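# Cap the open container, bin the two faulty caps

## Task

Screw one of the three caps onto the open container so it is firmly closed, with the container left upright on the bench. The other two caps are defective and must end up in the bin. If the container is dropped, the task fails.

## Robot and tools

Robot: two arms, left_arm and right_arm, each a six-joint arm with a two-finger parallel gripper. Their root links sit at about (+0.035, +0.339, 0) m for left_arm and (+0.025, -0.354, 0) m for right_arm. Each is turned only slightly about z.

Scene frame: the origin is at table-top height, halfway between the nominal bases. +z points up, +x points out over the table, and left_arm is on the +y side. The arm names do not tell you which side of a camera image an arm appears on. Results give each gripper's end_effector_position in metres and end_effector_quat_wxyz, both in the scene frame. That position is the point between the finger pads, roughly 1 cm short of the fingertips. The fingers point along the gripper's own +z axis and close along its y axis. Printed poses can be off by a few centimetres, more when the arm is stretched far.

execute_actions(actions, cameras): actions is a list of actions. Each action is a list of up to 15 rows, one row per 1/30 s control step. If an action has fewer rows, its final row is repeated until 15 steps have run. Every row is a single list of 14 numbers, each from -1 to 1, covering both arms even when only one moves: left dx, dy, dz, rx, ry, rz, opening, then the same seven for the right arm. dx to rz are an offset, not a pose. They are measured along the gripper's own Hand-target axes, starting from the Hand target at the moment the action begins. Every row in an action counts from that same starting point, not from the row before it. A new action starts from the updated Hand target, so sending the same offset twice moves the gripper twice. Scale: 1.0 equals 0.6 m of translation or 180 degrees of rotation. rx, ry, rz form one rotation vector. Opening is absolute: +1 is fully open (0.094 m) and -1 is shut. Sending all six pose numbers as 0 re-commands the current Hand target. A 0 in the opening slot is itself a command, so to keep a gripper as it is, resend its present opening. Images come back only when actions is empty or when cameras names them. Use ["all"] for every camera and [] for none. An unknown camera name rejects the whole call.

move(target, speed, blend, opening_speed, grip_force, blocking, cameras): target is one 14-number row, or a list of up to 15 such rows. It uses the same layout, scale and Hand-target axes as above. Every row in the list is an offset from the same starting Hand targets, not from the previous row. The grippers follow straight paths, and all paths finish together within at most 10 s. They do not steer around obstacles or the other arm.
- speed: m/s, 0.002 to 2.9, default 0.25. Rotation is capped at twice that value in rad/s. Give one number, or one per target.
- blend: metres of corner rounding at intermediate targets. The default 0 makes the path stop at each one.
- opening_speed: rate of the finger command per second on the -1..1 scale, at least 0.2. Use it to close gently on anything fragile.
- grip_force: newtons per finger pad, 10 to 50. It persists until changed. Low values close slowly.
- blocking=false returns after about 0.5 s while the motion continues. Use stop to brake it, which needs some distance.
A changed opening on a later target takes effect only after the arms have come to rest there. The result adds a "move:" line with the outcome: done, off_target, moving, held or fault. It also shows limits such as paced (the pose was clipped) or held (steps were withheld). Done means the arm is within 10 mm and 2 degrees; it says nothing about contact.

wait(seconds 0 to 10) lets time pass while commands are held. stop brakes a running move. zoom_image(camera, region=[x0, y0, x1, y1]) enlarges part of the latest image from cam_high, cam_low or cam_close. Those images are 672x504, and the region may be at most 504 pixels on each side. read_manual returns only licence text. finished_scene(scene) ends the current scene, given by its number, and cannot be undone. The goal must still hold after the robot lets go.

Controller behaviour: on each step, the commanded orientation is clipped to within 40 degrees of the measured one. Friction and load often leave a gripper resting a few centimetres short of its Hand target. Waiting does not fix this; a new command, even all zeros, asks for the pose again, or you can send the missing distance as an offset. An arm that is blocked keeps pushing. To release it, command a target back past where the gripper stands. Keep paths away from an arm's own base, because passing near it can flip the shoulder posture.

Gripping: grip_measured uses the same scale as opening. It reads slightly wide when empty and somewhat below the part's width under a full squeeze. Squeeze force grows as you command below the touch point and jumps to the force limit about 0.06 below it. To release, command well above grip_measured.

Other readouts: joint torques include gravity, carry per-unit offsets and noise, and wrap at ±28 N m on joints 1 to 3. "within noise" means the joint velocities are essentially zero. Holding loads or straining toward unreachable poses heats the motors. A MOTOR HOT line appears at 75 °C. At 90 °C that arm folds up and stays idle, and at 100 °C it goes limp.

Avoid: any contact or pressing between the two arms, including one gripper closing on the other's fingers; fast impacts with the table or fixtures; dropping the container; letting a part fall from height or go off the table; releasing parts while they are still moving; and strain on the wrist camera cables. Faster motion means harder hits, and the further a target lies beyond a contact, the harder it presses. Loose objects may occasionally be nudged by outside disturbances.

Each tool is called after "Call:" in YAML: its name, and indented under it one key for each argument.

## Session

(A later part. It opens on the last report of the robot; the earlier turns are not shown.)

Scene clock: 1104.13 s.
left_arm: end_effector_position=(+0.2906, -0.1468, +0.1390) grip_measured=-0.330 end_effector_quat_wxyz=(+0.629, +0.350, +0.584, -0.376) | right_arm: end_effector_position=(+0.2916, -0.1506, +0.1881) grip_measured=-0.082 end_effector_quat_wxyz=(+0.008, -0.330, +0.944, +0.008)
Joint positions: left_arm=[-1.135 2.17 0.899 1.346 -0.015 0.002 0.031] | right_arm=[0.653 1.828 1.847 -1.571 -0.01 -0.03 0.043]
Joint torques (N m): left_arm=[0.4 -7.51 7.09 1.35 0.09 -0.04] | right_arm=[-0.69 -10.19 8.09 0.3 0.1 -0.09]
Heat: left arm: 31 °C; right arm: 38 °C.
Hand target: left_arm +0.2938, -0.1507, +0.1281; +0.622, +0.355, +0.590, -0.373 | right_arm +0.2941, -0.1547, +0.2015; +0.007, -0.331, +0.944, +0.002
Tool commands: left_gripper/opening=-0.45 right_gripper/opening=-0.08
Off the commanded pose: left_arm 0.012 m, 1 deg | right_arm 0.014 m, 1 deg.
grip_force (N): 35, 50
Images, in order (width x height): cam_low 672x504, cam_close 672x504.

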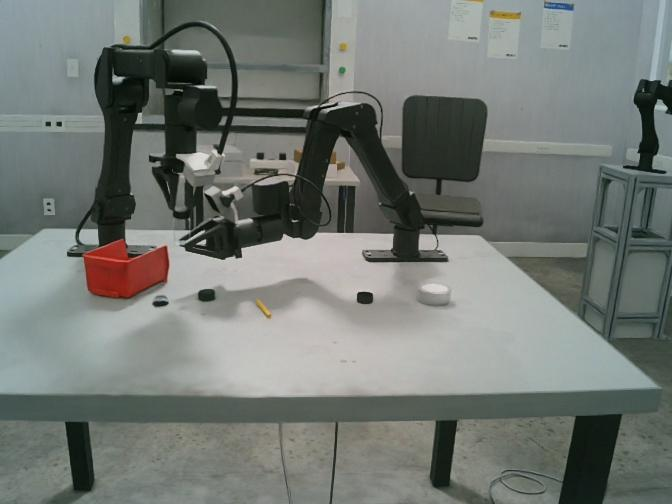

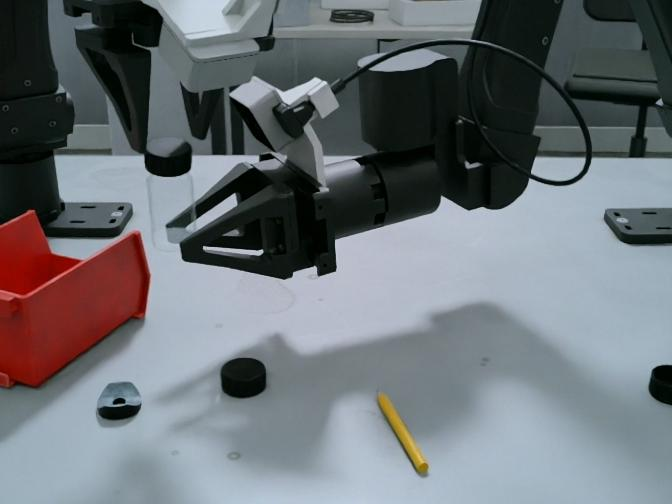

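Call:
move:
  target: [0,0,0,0,0,0,-0.45,0,0,0.041,0,0,0,-0.08]
  speed: 0.06
  cameras: ["cam_close"]

Scene clock: 1108.10 s.
left_arm: end_effector_position=(+0.2906, -0.1468, +0.1390) grip_measured=-0.330 end_effector_quat_wxyz=(+0.629, +0.350, +0.584, -0.376) | right_arm: end_effector_position=(+0.2904, -0.1515, +0.1780) grip_measured=-0.082 end_effector_quat_wxyz=(+0.000, -0.330, +0.944, +0.005)
Joint positions: left_arm=[-1.135 2.17 0.899 1.346 -0.015 0.002 0.031] | right_arm=[0.653 1.828 1.806 -1.545 -0.01 -0.03 0.043]
Joint torques (N m): left_arm=[0.43 -7.61 7.16 1.33 0.1 0.02] | right_arm=[-0.7 -8.81 5.35 0.56 0.1 -0.06]
Heat: left arm: 31 °C; right arm: 38 °C.
Hand target: left_arm +0.2938, -0.1507, +0.1281; +0.622, +0.355, +0.590, -0.373 | right_arm +0.2944, -0.1545, +0.1770; +0.007, -0.331, +0.944, +0.002
Off the commanded pose: left_arm 0.012 m, 1 deg | right_arm 0.005 m, 1 deg.
grip_force (N): 35, 50
move: off_target (left_arm)
Images, in order (width x height): cam_close 672x504.

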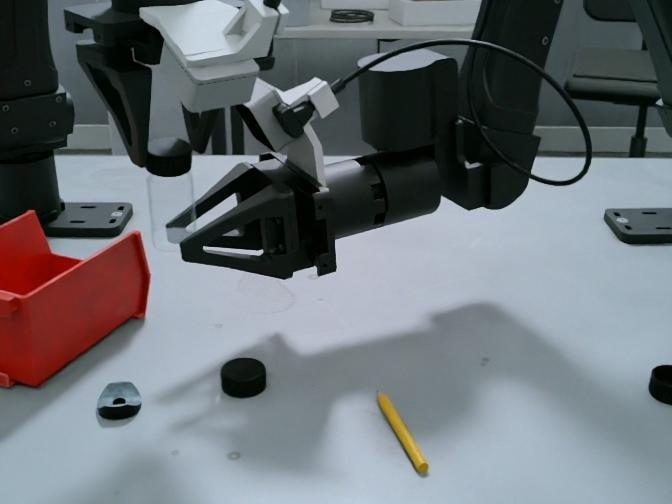

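Call:
move:
  target: [0,0,0,0,0,0,-0.45,0,0,0,0,0,0,-0.45]
  grip_force: [35, 30]
  opening_speed: 0.5
  cameras: ["cam_close"]

Call:
zoom_image:
  camera: "cam_close"
  region: [60, 60, 340, 300]

Scene clock: 1111.67 s.
left_arm: end_effector_position=(+0.2906, -0.1468, +0.1389) grip_measured=-0.330 end_effector_quat_wxyz=(+0.629, +0.350, +0.584, -0.376) | right_arm: end_effector_position=(+0.2906, -0.1516, +0.1780) grip_measured=-0.338 end_effector_quat_wxyz=(+0.001, -0.330, +0.944, +0.005)
Joint positions: left_arm=[-1.135 2.17 0.899 1.345 -0.015 0.002 0.031] | right_arm=[0.653 1.828 1.806 -1.545 -0.009 -0.03 0.031]
Joint torques (N m): left_arm=[0.31 -7.6 7.16 1.37 0.07 -0.01] | right_arm=[-0.7 -8.81 5.31 0.54 0.11 -0.06]
Heat: left arm: 31 °C; right arm: 37 °C.
Hand target: left_arm +0.2938, -0.1507, +0.1280; +0.622, +0.355, +0.590, -0.373 | right_arm +0.2944, -0.1545, +0.1770; +0.007, -0.331, +0.944, +0.002
Off the commanded pose: left_arm 0.012 m, 1 deg | right_arm 0.005 m, 1 deg.
grip_force (N): 35, 30
move: off_target (left_arm)
Images, in order (width x height): cam_close 672x504.

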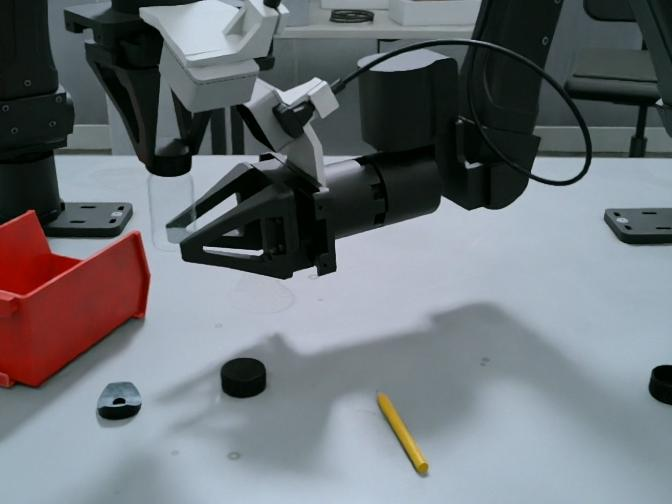

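Scaled by 1.800 from the camera's 672x504 image, which has a finer 960x720 frame.

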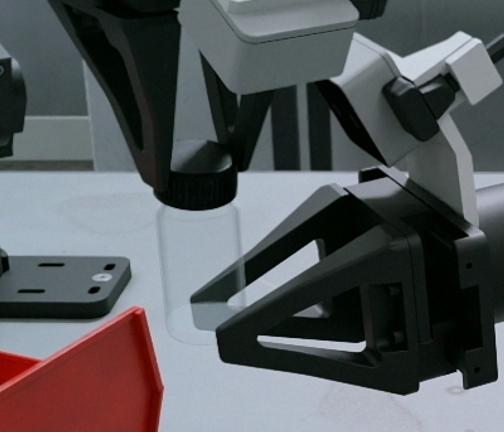

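Call:
move:
  target: [0,0,0,0,0,0,-0.45,0,0,0.005,0,0,0.3,-0.45]
  speed: 0.35
  cameras: ["cam_close"]

Call:
zoom_image:
  camera: "cam_close"
  region: [60, 60, 340, 300]

Scene clock: 1117.07 s.
left_arm: end_effector_position=(+0.2905, -0.1472, +0.1352) grip_measured=-0.330 end_effector_quat_wxyz=(+0.624, +0.353, +0.588, -0.374) | right_arm: end_effector_position=(+0.2914, -0.1523, +0.1750) grip_measured=-0.338 end_effector_quat_wxyz=(-0.002, +0.124, +0.992, +0.004)
Joint positions: left_arm=[-1.135 2.17 0.899 1.33 -0.013 0.002 0.031] | right_arm=[0.65 1.828 1.794 -1.534 -0.009 0.889 0.031]
Joint torques (N m): left_arm=[0.49 -7.53 7.1 1.48 0.06 -0.04] | right_arm=[-0.44 -9.03 5.09 0.57 0.09 0.16]
Heat: left arm: 31 °C; right arm: 37 °C.
Hand target: left_arm +0.2939, -0.1507, +0.1280; +0.622, +0.355, +0.590, -0.373 | right_arm +0.2945, -0.1545, +0.1740; +0.006, +0.134, +0.991, +0.005
Off the commanded pose: left_arm 0.009 m, 0 deg | right_arm 0.004 m, 1 deg.
grip_force (N): 35, 30
move: done
Images, in order (width x height): cam_close 672x504.

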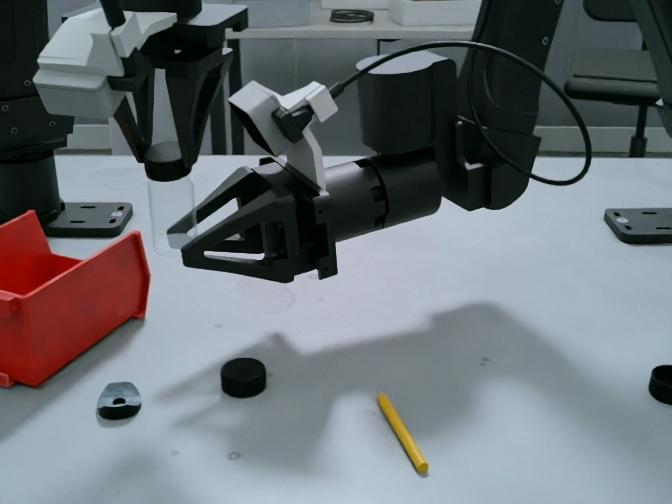

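Scaled by 1.800 from the camera's 672x504 image, which has a finer 960x720 frame.

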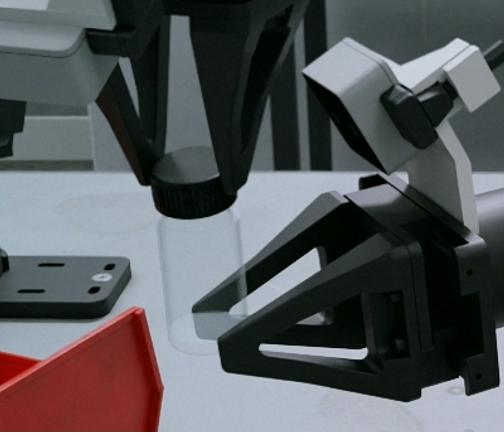

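Call:
move:
  target: [0,0,0,0,0,0,-0.45,0,0,0.0,0,0,0.3,-0.45]
  speed: 0.35
  cameras: ["cam_close"]

Call:
zoom_image:
  camera: "cam_close"
  region: [60, 60, 340, 300]

Scene clock: 1124.00 s.
left_arm: end_effector_position=(+0.2905, -0.1472, +0.1351) grip_measured=-0.330 end_effector_quat_wxyz=(+0.624, +0.353, +0.588, -0.374) | right_arm: end_effector_position=(+0.2924, -0.1515, +0.1750) grip_measured=-0.338 end_effector_quat_wxyz=(-0.003, +0.561, +0.828, +0.005)
Joint positions: left_arm=[-1.135 2.17 0.899 1.33 -0.013 0.002 0.031] | right_arm=[0.65 1.828 1.794 -1.529 -0.009 1.831 0.031]
Joint torques (N m): left_arm=[0.55 -7.6 7.15 1.51 0.06 -0.02] | right_arm=[-0.51 -9.03 5.08 0.53 0.09 0.13]
Heat: left arm: 32 °C; right arm: 37 °C.
Hand target: left_arm +0.2938, -0.1507, +0.1281; +0.622, +0.355, +0.590, -0.373 | right_arm +0.2944, -0.1546, +0.1740; +0.003, +0.569, +0.822, +0.007
Off the commanded pose: left_arm 0.009 m, 0 deg | right_arm 0.004 m, 1 deg.
grip_force (N): 35, 30
move: done
Images, in order (width x height): cam_close 672x504.

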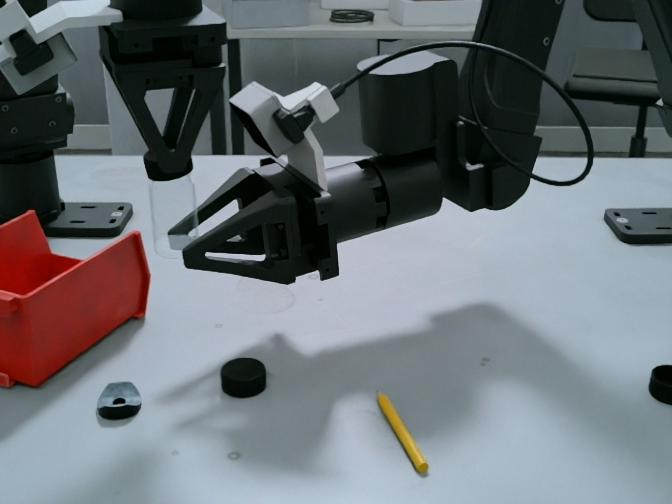

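Scaled by 1.800 from the camera's 672x504 image, which has a finer 960x720 frame.

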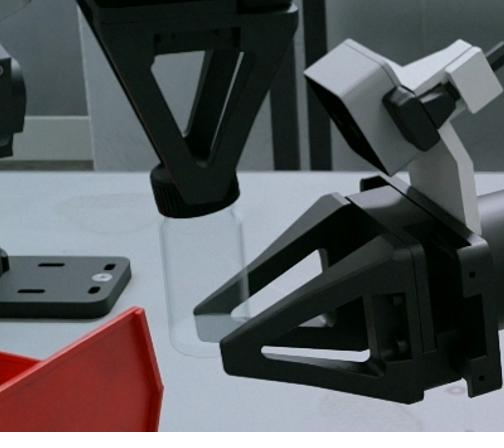

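Call:
zoom_image:
  camera: "cam_close"
  region: [130, 140, 214, 266]

Scaled by 4.000 from the camera's 672x504 image, which has a finer 960x720 frame.

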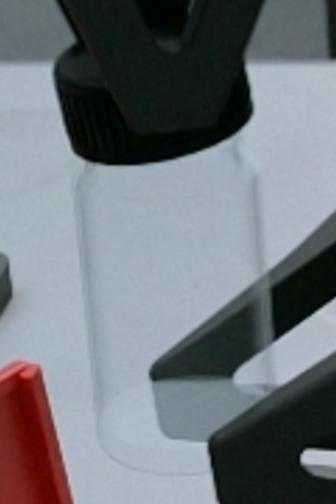

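Call:
move:
  target:
    - [0,0,0,0,0,0,-0.45,0,0,0,0,0,0,-0.08]
    - [0,0,0,0,0,0,-0.45,0,0,-0.042,0,0,0,-0.08]
    - [0,0,0,0,0,0,-0.45,0,0,-0.042,0,0,-0.6,-0.08]
  speed: [0.1,0.06,0.6]
  cameras: ["cam_close"]

Call:
zoom_image:
  camera: "cam_close"
  region: [130, 120, 214, 266]

Scene clock: 1143.70 s.
left_arm: end_effector_position=(+0.2905, -0.1472, +0.1351) grip_measured=-0.330 end_effector_quat_wxyz=(+0.624, +0.353, +0.588, -0.374) | right_arm: end_effector_position=(+0.2921, -0.1522, +0.1874) grip_measured=-0.082 end_effector_quat_wxyz=(+0.007, -0.328, +0.944, +0.006)
Joint positions: left_arm=[-1.135 2.17 0.899 1.33 -0.013 0.002 0.031] | right_arm=[0.65 1.828 1.844 -1.571 -0.007 -0.029 0.043]
Joint torques (N m): left_arm=[0.47 -7.45 6.83 1.47 0.03 -0.03] | right_arm=[-0.44 -9.72 8.21 0.3 0.09 -0.08]
Heat: left arm: 33 °C; right arm: 36 °C.
Hand target: left_arm +0.2938, -0.1507, +0.1281; +0.622, +0.355, +0.590, -0.373 | right_arm +0.2941, -0.1547, +0.1991; +0.007, -0.331, +0.944, +0.002
Off the commanded pose: left_arm 0.009 m, 0 deg | right_arm 0.012 m, 1 deg.
joint sent to its limit (right arm) — joint 4 (wrist pitch), lower limit. The joint targets still meet the commanded pose.
grip_force (N): 35, 30
move: off_target (right_arm)
Images, in order (width x height): cam_close 672x504.

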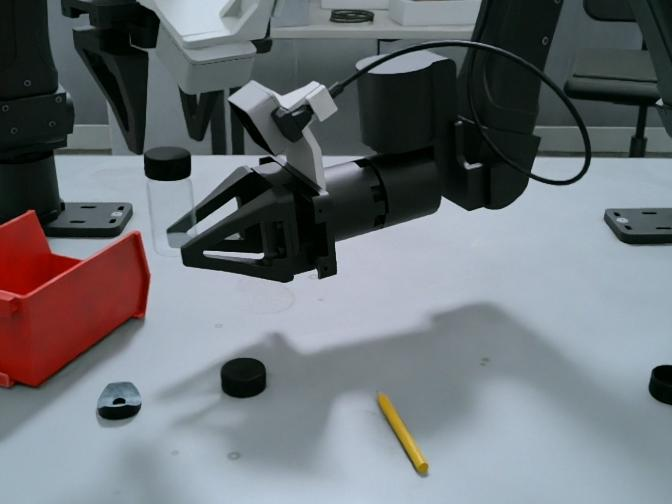

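Scaled by 3.452 from the camera's 672x504 image, which has a finer 960x720 frame.

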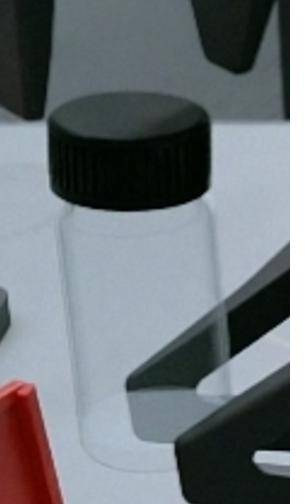

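Call:
zoom_image:
  camera: "cam_close"
  region: [136, 140, 206, 200]

Scaled by 7.200 from the camera's 672x504 image, which has a finer 960x720 frame.

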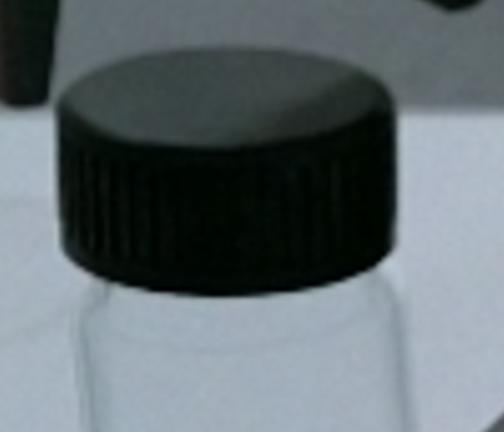

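Call:
move:
  target:
    - [0,0,0,0,0,0,-0.45,0,0,0.0435,0,0,0,-0.08]
    - [0,0,0,0,0,0,-0.45,0,0,0.0435,0,0,0,-0.45]
  speed: [0.06,0.06]

Call:
move:
  target: [0,0,0,0,0,0,-0.45,0,0,0.002,0,0,0.6,-0.45]
  speed: 0.5
  cameras: ["cam_close"]

Call:
zoom_image:
  camera: "cam_close"
  region: [130, 120, 214, 266]

Scene clock: 1181.53 s.
left_arm: end_effector_position=(+0.2905, -0.1472, +0.1351) grip_measured=-0.330 end_effector_quat_wxyz=(+0.624, +0.353, +0.588, -0.374) | right_arm: end_effector_position=(+0.2916, -0.1525, +0.1732) grip_measured=-0.337 end_effector_quat_wxyz=(+0.000, -0.329, +0.944, +0.003)
Joint positions: left_arm=[-1.135 2.17 0.899 1.33 -0.013 0.002 0.031] | right_arm=[0.65 1.828 1.787 -1.528 -0.007 -0.03 0.031]
Joint torques (N m): left_arm=[0.38 -7.6 7.13 1.49 0.07 -0.06] | right_arm=[-0.44 -9.11 5.38 0.54 0.08 -0.06]
Heat: left arm: 33 °C; right arm: 36 °C.
Hand target: left_arm +0.2938, -0.1507, +0.1281; +0.622, +0.355, +0.590, -0.373 | right_arm +0.2944, -0.1545, +0.1731; +0.007, -0.331, +0.944, +0.002
Off the commanded pose: left_arm 0.009 m, 0 deg | right_arm 0.003 m, 1 deg.
grip_force (N): 35, 30
move: done

Scene clock: 1184.40 s.
left_arm: end_effector_position=(+0.2905, -0.1472, +0.1345) grip_measured=-0.330 end_effector_quat_wxyz=(+0.624, +0.353, +0.589, -0.373) | right_arm: end_effector_position=(+0.2936, -0.1522, +0.1732) grip_measured=-0.338 end_effector_quat_wxyz=(-0.002, +0.562, +0.827, +0.005)
Joint positions: left_arm=[-1.135 2.17 0.899 1.328 -0.013 0.002 0.031] | right_arm=[0.647 1.828 1.787 -1.521 -0.007 1.831 0.031]
Joint torques (N m): left_arm=[0.43 -7.46 7.25 1.51 0.02 -0.06] | right_arm=[-0.31 -9.18 4.92 0.54 0.07 0.13]
Heat: left arm: 33 °C; right arm: 36 °C.
Hand target: left_arm +0.2938, -0.1507, +0.1281; +0.622, +0.355, +0.590, -0.373 | right_arm +0.2946, -0.1545, +0.1719; +0.003, +0.569, +0.822, +0.007
Off the commanded pose: left_arm 0.008 m, 0 deg | right_arm 0.003 m, 1 deg.
grip_force (N): 35, 30
move: done
Images, in order (width x height): cam_close 672x504.

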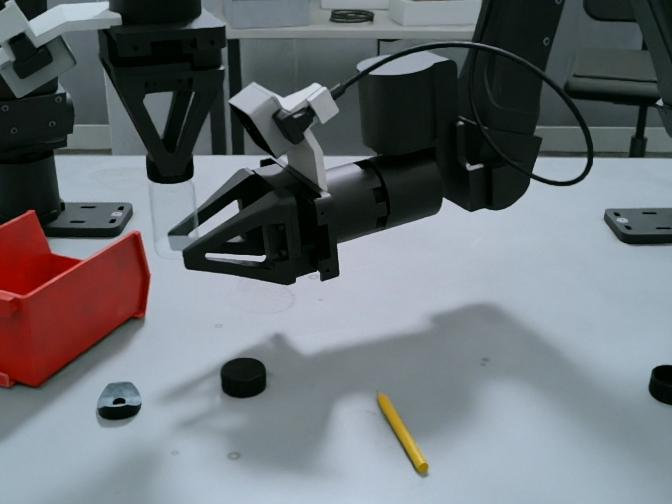

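Scaled by 3.452 from the camera's 672x504 image, which has a finer 960x720 frame.

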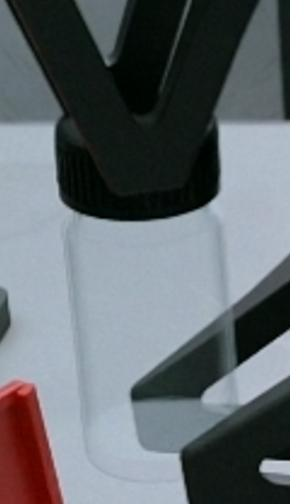

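Call:
move:
  target:
    - [0,0,0,0,0,0,-0.45,0,0,0,0,0,0,-0.08]
    - [0,0,0,0,0,0,-0.45,0,0,-0.042,0,0,0,-0.08]
    - [0,0,0,0,0,0,-0.45,0,0,-0.042,0,0,-0.6,-0.08]
    - [0,0,0,0,0,0,-0.45,0,0,0.001,0,0,-0.6,-0.08]
  speed: [0.1,0.06,0.8,0.06]

Call:
move:
  target:
    - [0,0,0,0,0,0,-0.45,0,0,0,0,0,0,-0.45]
    - [0,0,0,0,0,0,-0.45,0,0,0.005,0,0,0.6,-0.45]
  speed: [0.06,0.5]
  cameras: ["cam_close"]

Call:
zoom_image:
  camera: "cam_close"
  region: [130, 120, 214, 266]

Scene clock: 1195.83 s.
left_arm: end_effector_position=(+0.2905, -0.1472, +0.1345) grip_measured=-0.330 end_effector_quat_wxyz=(+0.624, +0.353, +0.589, -0.373) | right_arm: end_effector_position=(+0.2926, -0.1539, +0.1709) grip_measured=-0.082 end_effector_quat_wxyz=(-0.001, -0.328, +0.945, +0.001)
Joint positions: left_arm=[-1.135 2.17 0.899 1.328 -0.013 0.002 0.031] | right_arm=[0.647 1.828 1.778 -1.521 -0.003 -0.03 0.043]
Joint torques (N m): left_arm=[0.43 -7.43 7.13 1.52 0.06 -0.07] | right_arm=[-0.28 -9.18 5.35 0.49 0.03 -0.07]
Heat: left arm: 33 °C; right arm: 36 °C.
Hand target: left_arm +0.2939, -0.1507, +0.1280; +0.622, +0.355, +0.590, -0.373 | right_arm +0.2945, -0.1546, +0.1713; +0.007, -0.331, +0.944, +0.002
Off the commanded pose: left_arm 0.008 m, 0 deg | right_arm 0.002 m, 1 deg.
grip_force (N): 35, 30
move: done

Scene clock: 1199.47 s.
left_arm: end_effector_position=(+0.2894, -0.1479, +0.1309) grip_measured=-0.330 end_effector_quat_wxyz=(+0.620, +0.357, +0.590, -0.374) | right_arm: end_effector_position=(+0.2931, -0.1535, +0.1680) grip_measured=-0.337 end_effector_quat_wxyz=(-0.001, +0.551, +0.834, +0.000)
Joint positions: left_arm=[-1.135 2.175 0.899 1.324 -0.006 0.002 0.031] | right_arm=[0.647 1.828 1.766 -1.509 -0.003 1.805 0.031]
Joint torques (N m): left_arm=[0.49 -7.91 6.99 1.57 0 -0.03] | right_arm=[-0.31 -9.35 5.15 0.54 0.02 0.38]
Heat: left arm: 33 °C; right arm: 35 °C.
Hand target: left_arm +0.2938, -0.1507, +0.1281; +0.622, +0.355, +0.590, -0.373 | right_arm +0.2945, -0.1546, +0.1683; +0.003, +0.569, +0.822, +0.007
Off the commanded pose: left_arm 0.006 m, 0 deg | right_arm 0.002 m, 3 deg.
grip_force (N): 35, 30
move: off_target (right_arm)
Images, in order (width x height): cam_close 672x504.

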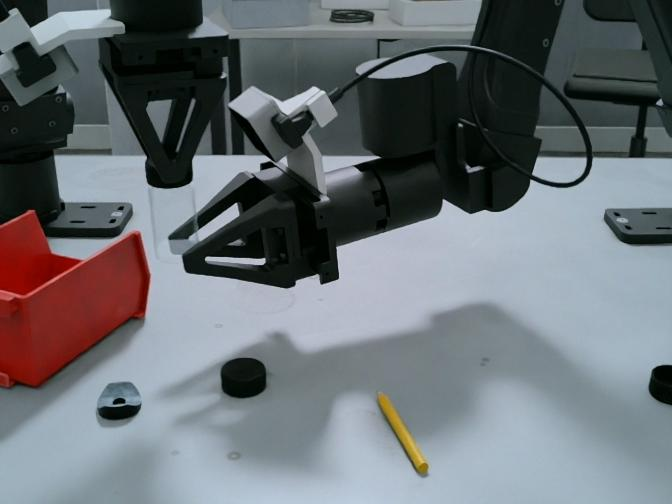

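Scaled by 3.452 from the camera's 672x504 image, which has a finer 960x720 frame.

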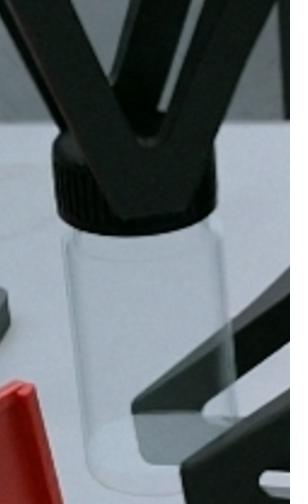

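Call:
move:
  target: [0,0,0,0,0,0,-0.45,0,0,0,0,0,0.07,-0.45]
  speed: 0.3
  cameras: ["cam_close"]

Call:
zoom_image:
  camera: "cam_close"
  region: [136, 150, 206, 210]

Scene clock: 1203.97 s.
left_arm: end_effector_position=(+0.2896, -0.1478, +0.1307) grip_measured=-0.330 end_effector_quat_wxyz=(+0.620, +0.358, +0.590, -0.374) | right_arm: end_effector_position=(+0.2932, -0.1534, +0.1680) grip_measured=-0.337 end_effector_quat_wxyz=(-0.001, +0.649, +0.760, +0.000)
Joint positions: left_arm=[-1.134 2.175 0.899 1.323 -0.005 0.002 0.031] | right_arm=[0.647 1.828 1.766 -1.508 -0.003 2.051 0.031]
Joint torques (N m): left_arm=[0.35 -7.95 7.13 1.57 -0.02 -0.04] | right_arm=[-0.27 -9.36 5.14 0.54 0.02 0.14]
Heat: left arm: 33 °C; right arm: 35 °C.
Hand target: left_arm +0.2939, -0.1507, +0.1281; +0.622, +0.355, +0.590, -0.373 | right_arm +0.2946, -0.1545, +0.1683; +0.002, +0.656, +0.755, +0.007
Off the commanded pose: left_arm 0.006 m, 0 deg | right_arm 0.002 m, 1 deg.
grip_force (N): 35, 30
move: done
Images, in order (width x height): cam_close 672x504.

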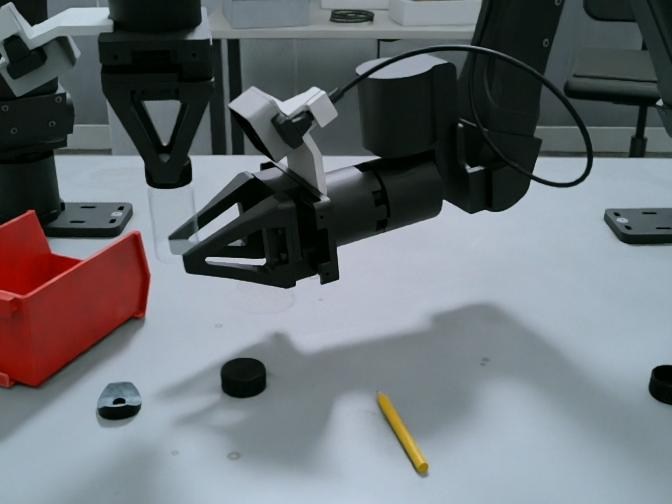

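Scaled by 7.200 from the camera's 672x504 image, which has a finer 960x720 frame.

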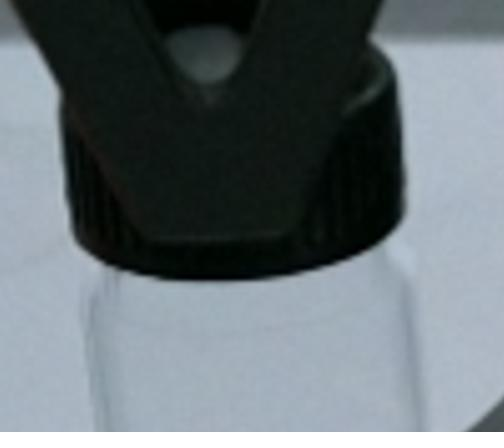

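Call:
move:
  target: [0,0,0,0,0,0,-0.45,0,0,-0.0283,0,0,0,-0.45]
  speed: 0.05
  cameras: ["cam_close"]

Call:
zoom_image:
  camera: "cam_close"
  region: [136, 150, 206, 210]

Scene clock: 1210.20 s.
left_arm: end_effector_position=(+0.2896, -0.1478, +0.1311) grip_measured=-0.330 end_effector_quat_wxyz=(+0.620, +0.357, +0.590, -0.374) | right_arm: end_effector_position=(+0.2948, -0.1523, +0.1799) grip_measured=-0.337 end_effector_quat_wxyz=(+0.001, +0.650, +0.760, +0.009)
Joint positions: left_arm=[-1.134 2.175 0.899 1.325 -0.005 0.002 0.031] | right_arm=[0.647 1.828 1.814 -1.539 -0.003 2.052 0.031]
Joint torques (N m): left_arm=[0.36 -7.71 7.13 1.55 -0.05 -0.02] | right_arm=[-0.25 -8.38 8.21 0.14 0.03 0.16]
Heat: left arm: 32 °C; right arm: 35 °C.
Hand target: left_arm +0.2939, -0.1507, +0.1281; +0.622, +0.355, +0.590, -0.373 | right_arm +0.2943, -0.1547, +0.1852; +0.002, +0.656, +0.755, +0.007
Off the commanded pose: left_arm 0.006 m, 0 deg | right_arm 0.006 m, 1 deg.
grip_force (N): 35, 30
move: done
Images, in order (width x height): cam_close 672x504.

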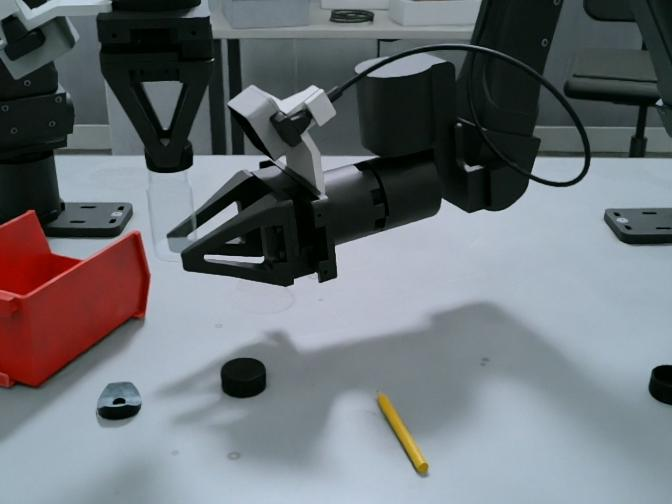

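Scaled by 7.200 from the camera's 672x504 image, which has a finer 960x720 frame.

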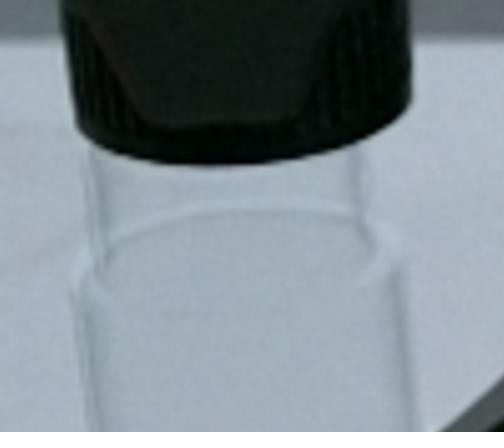

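Call:
move:
  target: [0,0,0,0,0,0,-0.45,0,0,-0.03,0,0,-0.25,-0.45]
  speed: 0.06
  cameras: ["cam_close"]

Call:
zoom_image:
  camera: "cam_close"
  region: [136, 130, 206, 190]

Scene clock: 1226.90 s.
left_arm: end_effector_position=(+0.2896, -0.1478, +0.1311) grip_measured=-0.330 end_effector_quat_wxyz=(+0.620, +0.357, +0.590, -0.374) | right_arm: end_effector_position=(+0.2944, -0.1526, +0.1877) grip_measured=-0.337 end_effector_quat_wxyz=(+0.006, +0.320, +0.947, +0.010)
Joint positions: left_arm=[-1.134 2.175 0.899 1.325 -0.005 0.002 0.031] | right_arm=[0.647 1.828 1.846 -1.565 -0.003 1.289 0.031]
Joint torques (N m): left_arm=[0.32 -7.84 7.12 1.53 0 -0.03] | right_arm=[-0.27 -10.47 8.44 0.25 0.03 -0.08]
Heat: left arm: 32 °C; right arm: 35 °C.
Hand target: left_arm +0.2939, -0.1507, +0.1281; +0.622, +0.355, +0.590, -0.373 | right_arm +0.2941, -0.1549, +0.2032; +0.005, +0.317, +0.948, +0.006
Off the commanded pose: left_arm 0.006 m, 0 deg | right_arm 0.016 m, 1 deg.
joint sent to its limit (right arm) — joint 4 (wrist pitch), lower limit. The joint targets still meet the commanded pose.
grip_force (N): 35, 30
move: off_target (right_arm)
Images, in order (width x height): cam_close 672x504.

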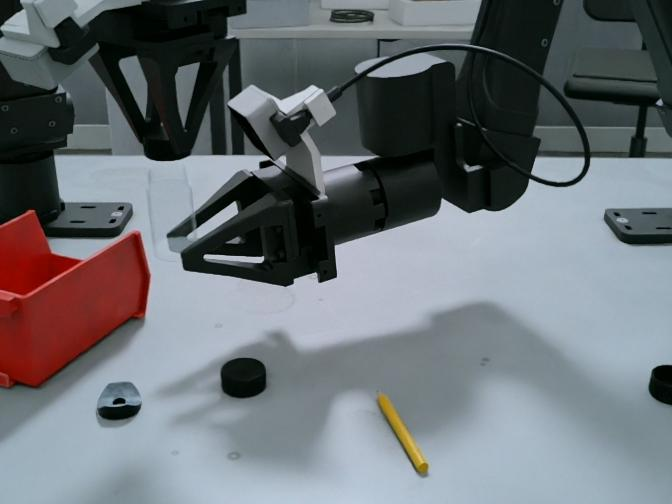

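Scaled by 7.200 from the camera's 672x504 image, which has a finer 960x720 frame.

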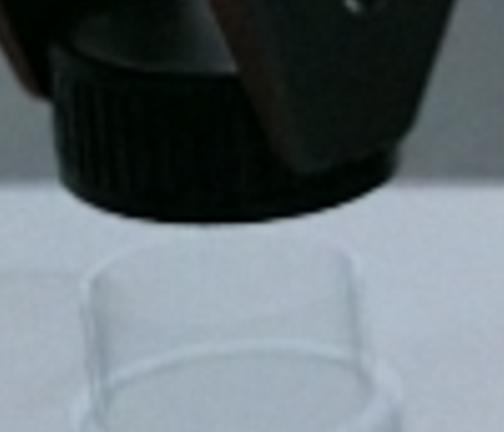

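Call:
move:
  target:
    - [0,0,0,0,0,0,-0.45,-0.08,-0.0233,0,0,0,0,-0.45]
    - [0,0,0,0,0,0,-0.45,-0.213,-0.0173,0.15,0,0,0,-0.45]
    - [0,0,0,0,0,0,-0.45,-0.213,-0.0173,0.27,0,0,0,-0.45]
  speed: [0.12,0.2,0.15]
  blend: [0.02,0.02,0]
  cameras: ["cam_close","cam_high"]

Scene clock: 1251.90 s.
left_arm: end_effector_position=(+0.2896, -0.1478, +0.1311) grip_measured=-0.330 end_effector_quat_wxyz=(+0.620, +0.357, +0.590, -0.374) | right_arm: end_effector_position=(+0.3916, -0.2378, +0.0483) grip_measured=-0.337 end_effector_quat_wxyz=(+0.007, +0.320, +0.947, +0.008)
Joint positions: left_arm=[-1.134 2.175 0.899 1.325 -0.005 0.002 0.031] | right_arm=[0.312 2.019 1.548 -1.079 -0.004 0.954 0.031]
Joint torques (N m): left_arm=[0.4 -7.97 7.12 1.55 -0.03 -0.04] | right_arm=[-0.2 -9.21 5.65 0.56 0 -0.06]
Heat: left arm: 32 °C; right arm: 36 °C.
Hand target: left_arm +0.2939, -0.1507, +0.1281; +0.622, +0.355, +0.590, -0.373 | right_arm +0.3921, -0.2385, +0.0418; +0.005, +0.317, +0.948, +0.006
Off the commanded pose: left_arm 0.006 m, 0 deg | right_arm 0.007 m, 1 deg.
grip_force (N): 35, 30
move: done
Images, in order (width x height): cam_high 672x504, cam_close 672x504.

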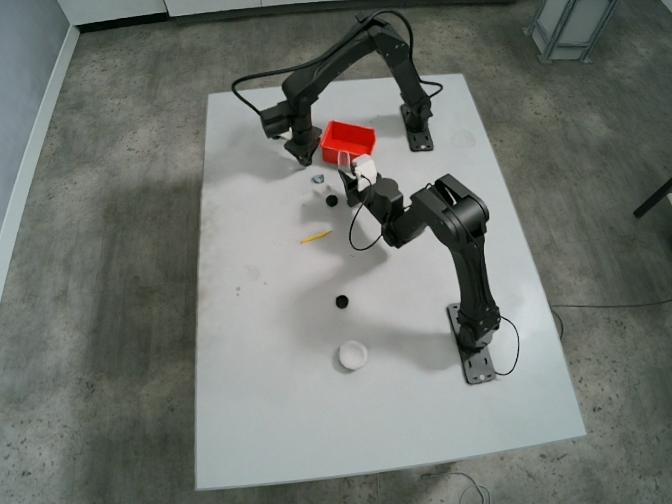

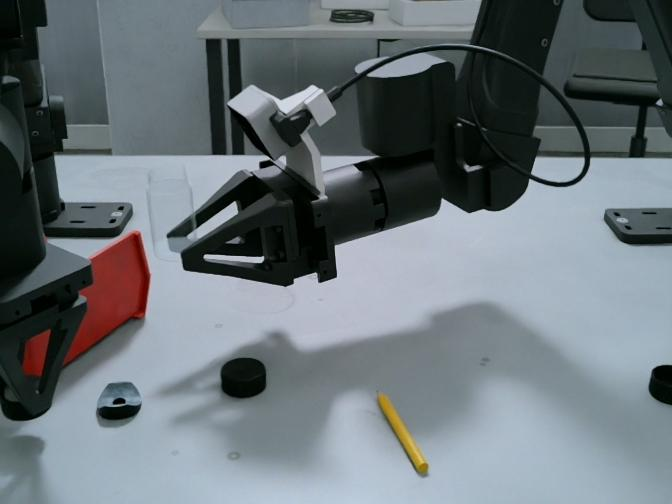

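Call:
move:
  target: [0,0,0,0,0,0,-0.45,0,0,0.027,0,0,0,-0.45]
  speed: 0.06
  cameras: ["cam_close"]

Scene clock: 1254.47 s.
left_arm: end_effector_position=(+0.2896, -0.1478, +0.1311) grip_measured=-0.330 end_effector_quat_wxyz=(+0.620, +0.357, +0.590, -0.374) | right_arm: end_effector_position=(+0.3938, -0.2372, +0.0357) grip_measured=-0.337 end_effector_quat_wxyz=(+0.011, +0.320, +0.947, +0.011)
Joint positions: left_arm=[-1.134 2.175 0.899 1.325 -0.005 0.002 0.031] | right_arm=[0.312 2.03 1.512 -1.022 -0.004 0.954 0.031]
Joint torques (N m): left_arm=[0.24 -7.88 7.23 1.55 -0.02 -0.04] | right_arm=[-0.18 -8.77 5.31 0.55 -0.01 -0.07]
Heat: left arm: 32 °C; right arm: 36 °C.
Hand target: left_arm +0.2939, -0.1507, +0.1281; +0.622, +0.355, +0.590, -0.373 | right_arm +0.3922, -0.2384, +0.0256; +0.005, +0.317, +0.948, +0.006
Off the commanded pose: left_arm 0.006 m, 0 deg | right_arm 0.010 m, 1 deg.
grip_force (N): 35, 30
move: done
Images, in order (width x height): cam_close 672x504.

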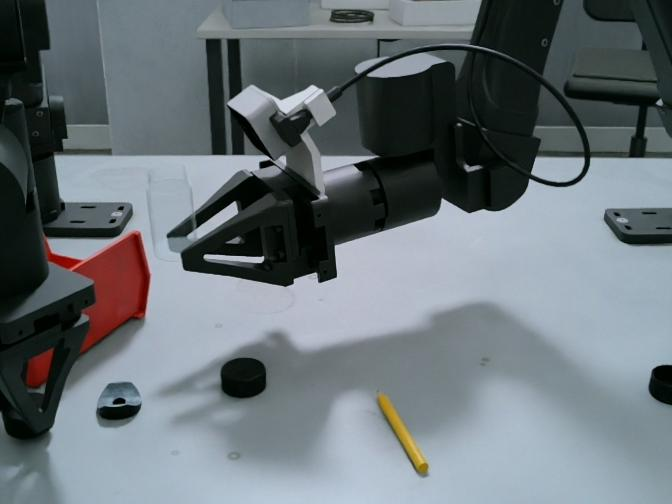

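Call:
move:
  target: [0,0,0,0,0,0,-0.45,0,0,0.0117,0,0,0,-0.45]
  speed: 0.04
  cameras: ["cam_close"]

Call:
zoom_image:
  camera: "cam_close"
  region: [0, 340, 160, 460]

Scene clock: 1257.73 s.
left_arm: end_effector_position=(+0.2896, -0.1478, +0.1311) grip_measured=-0.330 end_effector_quat_wxyz=(+0.620, +0.357, +0.590, -0.374) | right_arm: end_effector_position=(+0.3943, -0.2370, +0.0293) grip_measured=-0.337 end_effector_quat_wxyz=(+0.012, +0.320, +0.947, +0.011)
Joint positions: left_arm=[-1.134 2.175 0.899 1.325 -0.005 0.002 0.031] | right_arm=[0.312 2.038 1.497 -0.997 -0.004 0.954 0.031]
Joint torques (N m): left_arm=[0.36 -7.86 7.19 1.54 -0.03 -0.06] | right_arm=[-0.2 -8.69 5.18 0.59 -0.01 -0.06]
Heat: left arm: 32 °C; right arm: 35 °C.
Hand target: left_arm +0.2939, -0.1507, +0.1281; +0.622, +0.355, +0.590, -0.373 | right_arm +0.3923, -0.2384, +0.0185; +0.005, +0.317, +0.948, +0.006
Off the commanded pose: left_arm 0.006 m, 0 deg | right_arm 0.011 m, 1 deg.
grip_force (N): 35, 30
move: off_target (right_arm)
Images, in order (width x height): cam_close 672x504.

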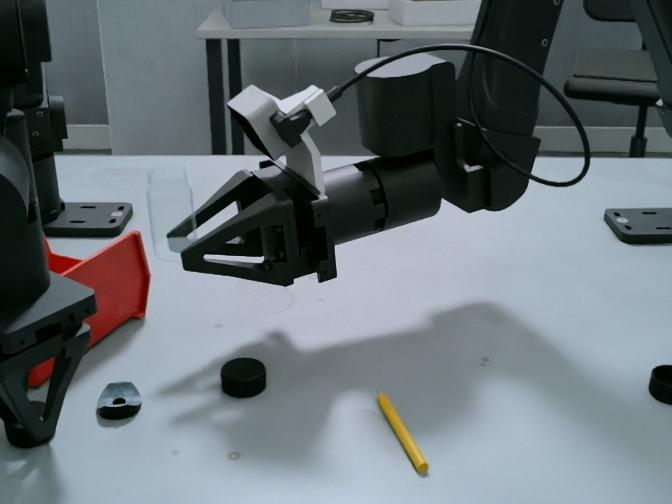

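Scaled by 3.150 from the camera's 672x504 image, which has a finer 960x720 frame.

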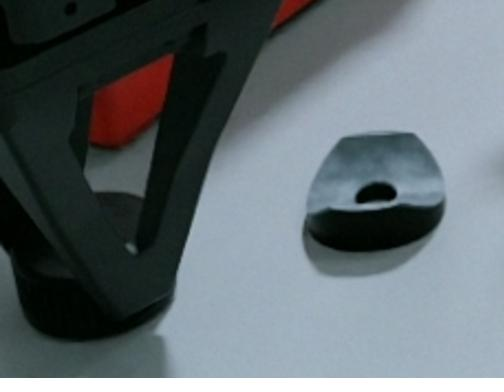

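Call:
move:
  target:
    - [0,0,0,0,0,0,-0.45,0,0,0.004,0,0,0,-0.45]
    - [0,0,0,0,0,0,-0.45,0,0,0.004,0,0,0,-0.2]
  speed: 0.04
  opening_speed: 0.4
  cameras: ["cam_close"]

Call:
zoom_image:
  camera: "cam_close"
  region: [0, 340, 160, 460]

Scene clock: 1261.97 s.
left_arm: end_effector_position=(+0.2896, -0.1478, +0.1311) grip_measured=-0.330 end_effector_quat_wxyz=(+0.620, +0.357, +0.590, -0.374) | right_arm: end_effector_position=(+0.3951, -0.2367, +0.0281) grip_measured=-0.202 end_effector_quat_wxyz=(+0.014, +0.320, +0.947, +0.013)
Joint positions: left_arm=[-1.134 2.175 0.899 1.325 -0.005 0.002 0.031] | right_arm=[0.312 2.038 1.492 -0.987 -0.004 0.954 0.037]
Joint torques (N m): left_arm=[0.35 -7.88 7.13 1.56 -0.01 -0.05] | right_arm=[-0.13 -8.53 5.16 0.58 -0.02 -0.07]
Heat: left arm: 32 °C; right arm: 35 °C.
Hand target: left_arm +0.2939, -0.1507, +0.1281; +0.622, +0.355, +0.590, -0.373 | right_arm +0.3924, -0.2383, +0.0161; +0.005, +0.317, +0.948, +0.006
Off the commanded pose: left_arm 0.006 m, 0 deg | right_arm 0.012 m, 1 deg.
grip_force (N): 35, 30
move: off_target (right_arm); target 2's new opening was sent with right_arm's hand 0.012 m and 1 deg from that target
Images, in order (width x height): cam_close 672x504.

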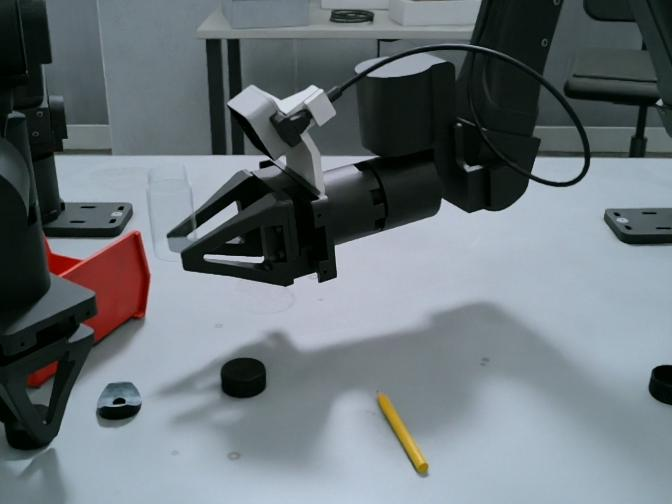

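Scaled by 3.150 from the camera's 672x504 image, which has a finer 960x720 frame.

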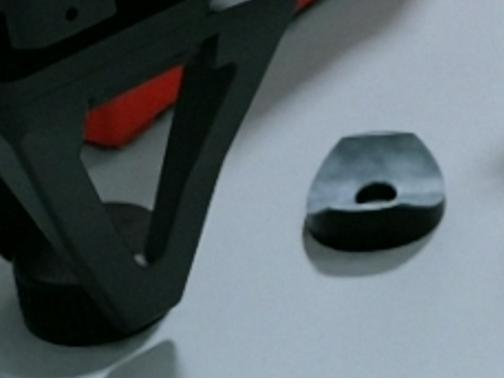

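Call:
move:
  target: [0,0,0,0,0,0,-0.45,0,0,0,0,0,0,0.05]
  speed: 0.1

Call:
move:
  target:
    - [0,0.0646,-0.0021,-0.02225,0,0.00115,-0.45,0,0,-0.04,0,0,0,0.05]
    - [-0.0003,0.1293,-0.0088,-0.0445,0.0001,0.0023,-0.45,0,0,-0.08,0,0,0,0.05]
    - [-0.0007,0.1923,-0.0197,-0.0668,0.0001,0.0035,-0.45,0,0,-0.11,0,0,0,0.05]
    - [-0.0015,0.2555,-0.0353,-0.089,0.0001,0.0046,-0.45,0,0,-0.14,0,0,0,0.05]
    - [-0.0023,0.3168,-0.0552,-0.1113,0.0002,0.0058,-0.45,0,0,-0.17,0,0,0,0.05]
  speed: 0.12
  blend: [0.02,0.02,0.02,0.02,0]
  cameras: ["cam_close"]

Scene clock: 1296.43 s.
left_arm: end_effector_position=(+0.2896, -0.1478, +0.1311) grip_measured=-0.330 end_effector_quat_wxyz=(+0.620, +0.357, +0.590, -0.374) | right_arm: end_effector_position=(+0.3955, -0.2366, +0.0281) grip_measured=+0.048 end_effector_quat_wxyz=(+0.015, +0.320, +0.947, +0.013)
Joint positions: left_arm=[-1.134 2.175 0.899 1.325 -0.005 0.002 0.031] | right_arm=[0.312 2.038 1.492 -0.986 -0.004 0.954 0.049]
Joint torques (N m): left_arm=[0.36 -8.06 7.25 1.56 -0.01 -0.04] | right_arm=[-0.16 -8.47 5.16 0.56 -0.01 -0.05]
Heat: left arm: 32 °C; right arm: 35 °C.
Hand target: left_arm +0.2939, -0.1507, +0.1281; +0.622, +0.355, +0.590, -0.373 | right_arm +0.3924, -0.2383, +0.0161; +0.005, +0.317, +0.948, +0.006
Off the commanded pose: left_arm 0.006 m, 0 deg | right_arm 0.013 m, 1 deg.
grip_force (N): 35, 30
move: off_target (right_arm)

Scene clock: 1298.73 s.
left_arm: end_effector_position=(+0.4428, -0.0291, +0.1311) grip_measured=-0.330 end_effector_quat_wxyz=(+0.676, +0.247, +0.644, -0.259) | right_arm: end_effector_position=(+0.3881, -0.2389, +0.1021) grip_measured=+0.048 end_effector_quat_wxyz=(-0.010, +0.319, +0.948, -0.005)
Joint positions: left_arm=[-0.779 2.175 0.899 1.325 -0.006 0.002 0.031] | right_arm=[0.312 2.021 1.766 -1.338 -0.004 0.953 0.049]
Joint torques (N m): left_arm=[-0.06 -7.92 7.15 1.53 -0.02 -0.04] | right_arm=[-0.25 -12.3 8.46 0.19 0 -0.06]
Heat: left arm: 32 °C; right arm: 35 °C.
Hand target: left_arm +0.4461, -0.0321, +0.1279; +0.678, +0.246, +0.643, -0.259 | right_arm +0.3911, -0.2392, +0.1182; +0.005, +0.317, +0.948, +0.006
Off the commanded pose: left_arm 0.005 m, 0 deg | right_arm 0.016 m, 2 deg.
grip_force (N): 35, 30
move: off_target (right_arm); blend cut to 0.0194 m at target 1, 0.0192 m at target 2, 0.0192 m at target 3, 0.0193 m at target 4
Images, in order (width x height): cam_close 672x504.

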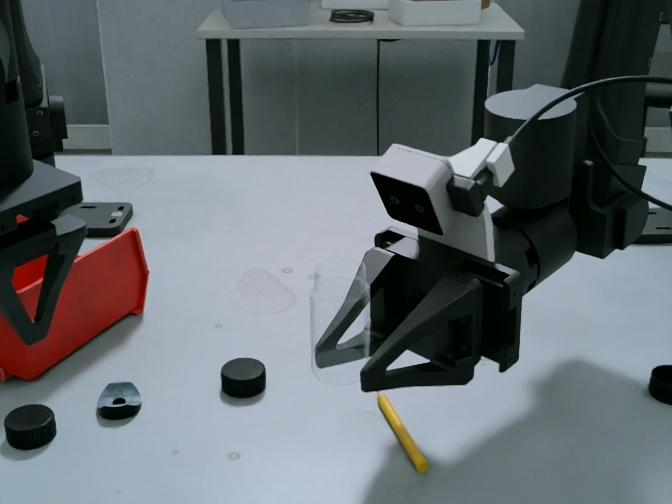

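Call:
move:
  target: [0,0,0,0,0,0,-0.45,0.224,0.1153,0.072,0,0,-0.417,0.05]
  speed: 0.15
  cameras: ["cam_close","cam_high"]

Call:
zoom_image:
  camera: "cam_close"
  region: [160, 250, 320, 420]

Scene clock: 1312.60 s.
left_arm: end_effector_position=(+0.4428, -0.0291, +0.1311) grip_measured=-0.330 end_effector_quat_wxyz=(+0.676, +0.247, +0.644, -0.259) | right_arm: end_effector_position=(+0.3255, -0.1049, +0.0852) grip_measured=+0.048 end_effector_quat_wxyz=(+0.012, -0.318, +0.948, +0.007)
Joint positions: left_arm=[-0.779 2.175 0.899 1.325 -0.006 0.002 0.031] | right_arm=[0.697 2.012 1.686 -1.218 -0.004 0.039 0.049]
Joint torques (N m): left_arm=[-0.06 -7.84 7.15 1.56 -0.02 -0.03] | right_arm=[0.46 -8.66 5.87 0.59 0.06 -0.06]
Heat: left arm: 32 °C; right arm: 36 °C.
Hand target: left_arm +0.4461, -0.0321, +0.1279; +0.678, +0.246, +0.643, -0.259 | right_arm +0.3258, -0.1028, +0.0751; +0.007, -0.326, +0.945, +0.002
Off the commanded pose: left_arm 0.005 m, 0 deg | right_arm 0.010 m, 1 deg.
grip_force (N): 35, 30
move: done
Images, in order (width x height): cam_high 672x504, cam_close 672x504.

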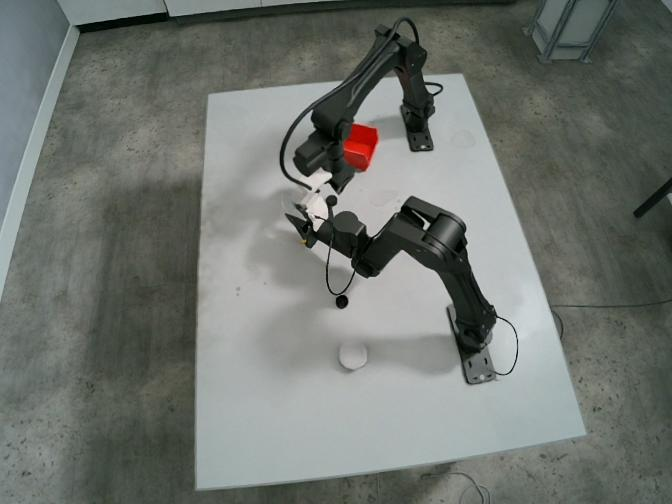

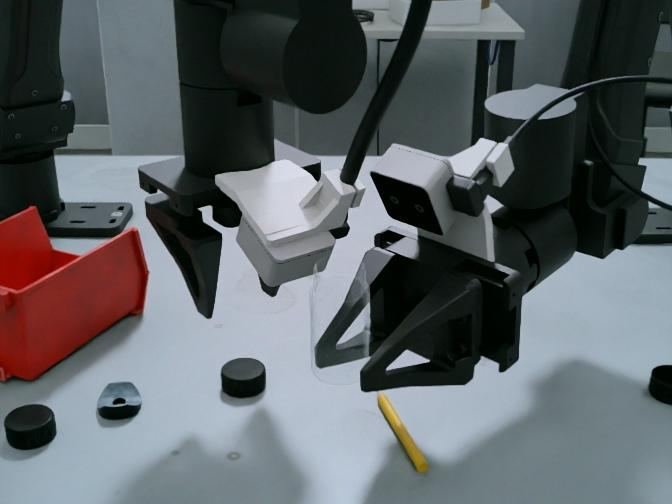

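Scaled by 2.965 from the camera's 672x504 image, which has a finer 960x720 frame.

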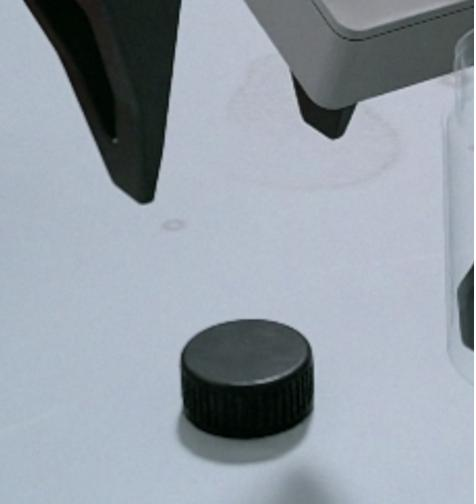

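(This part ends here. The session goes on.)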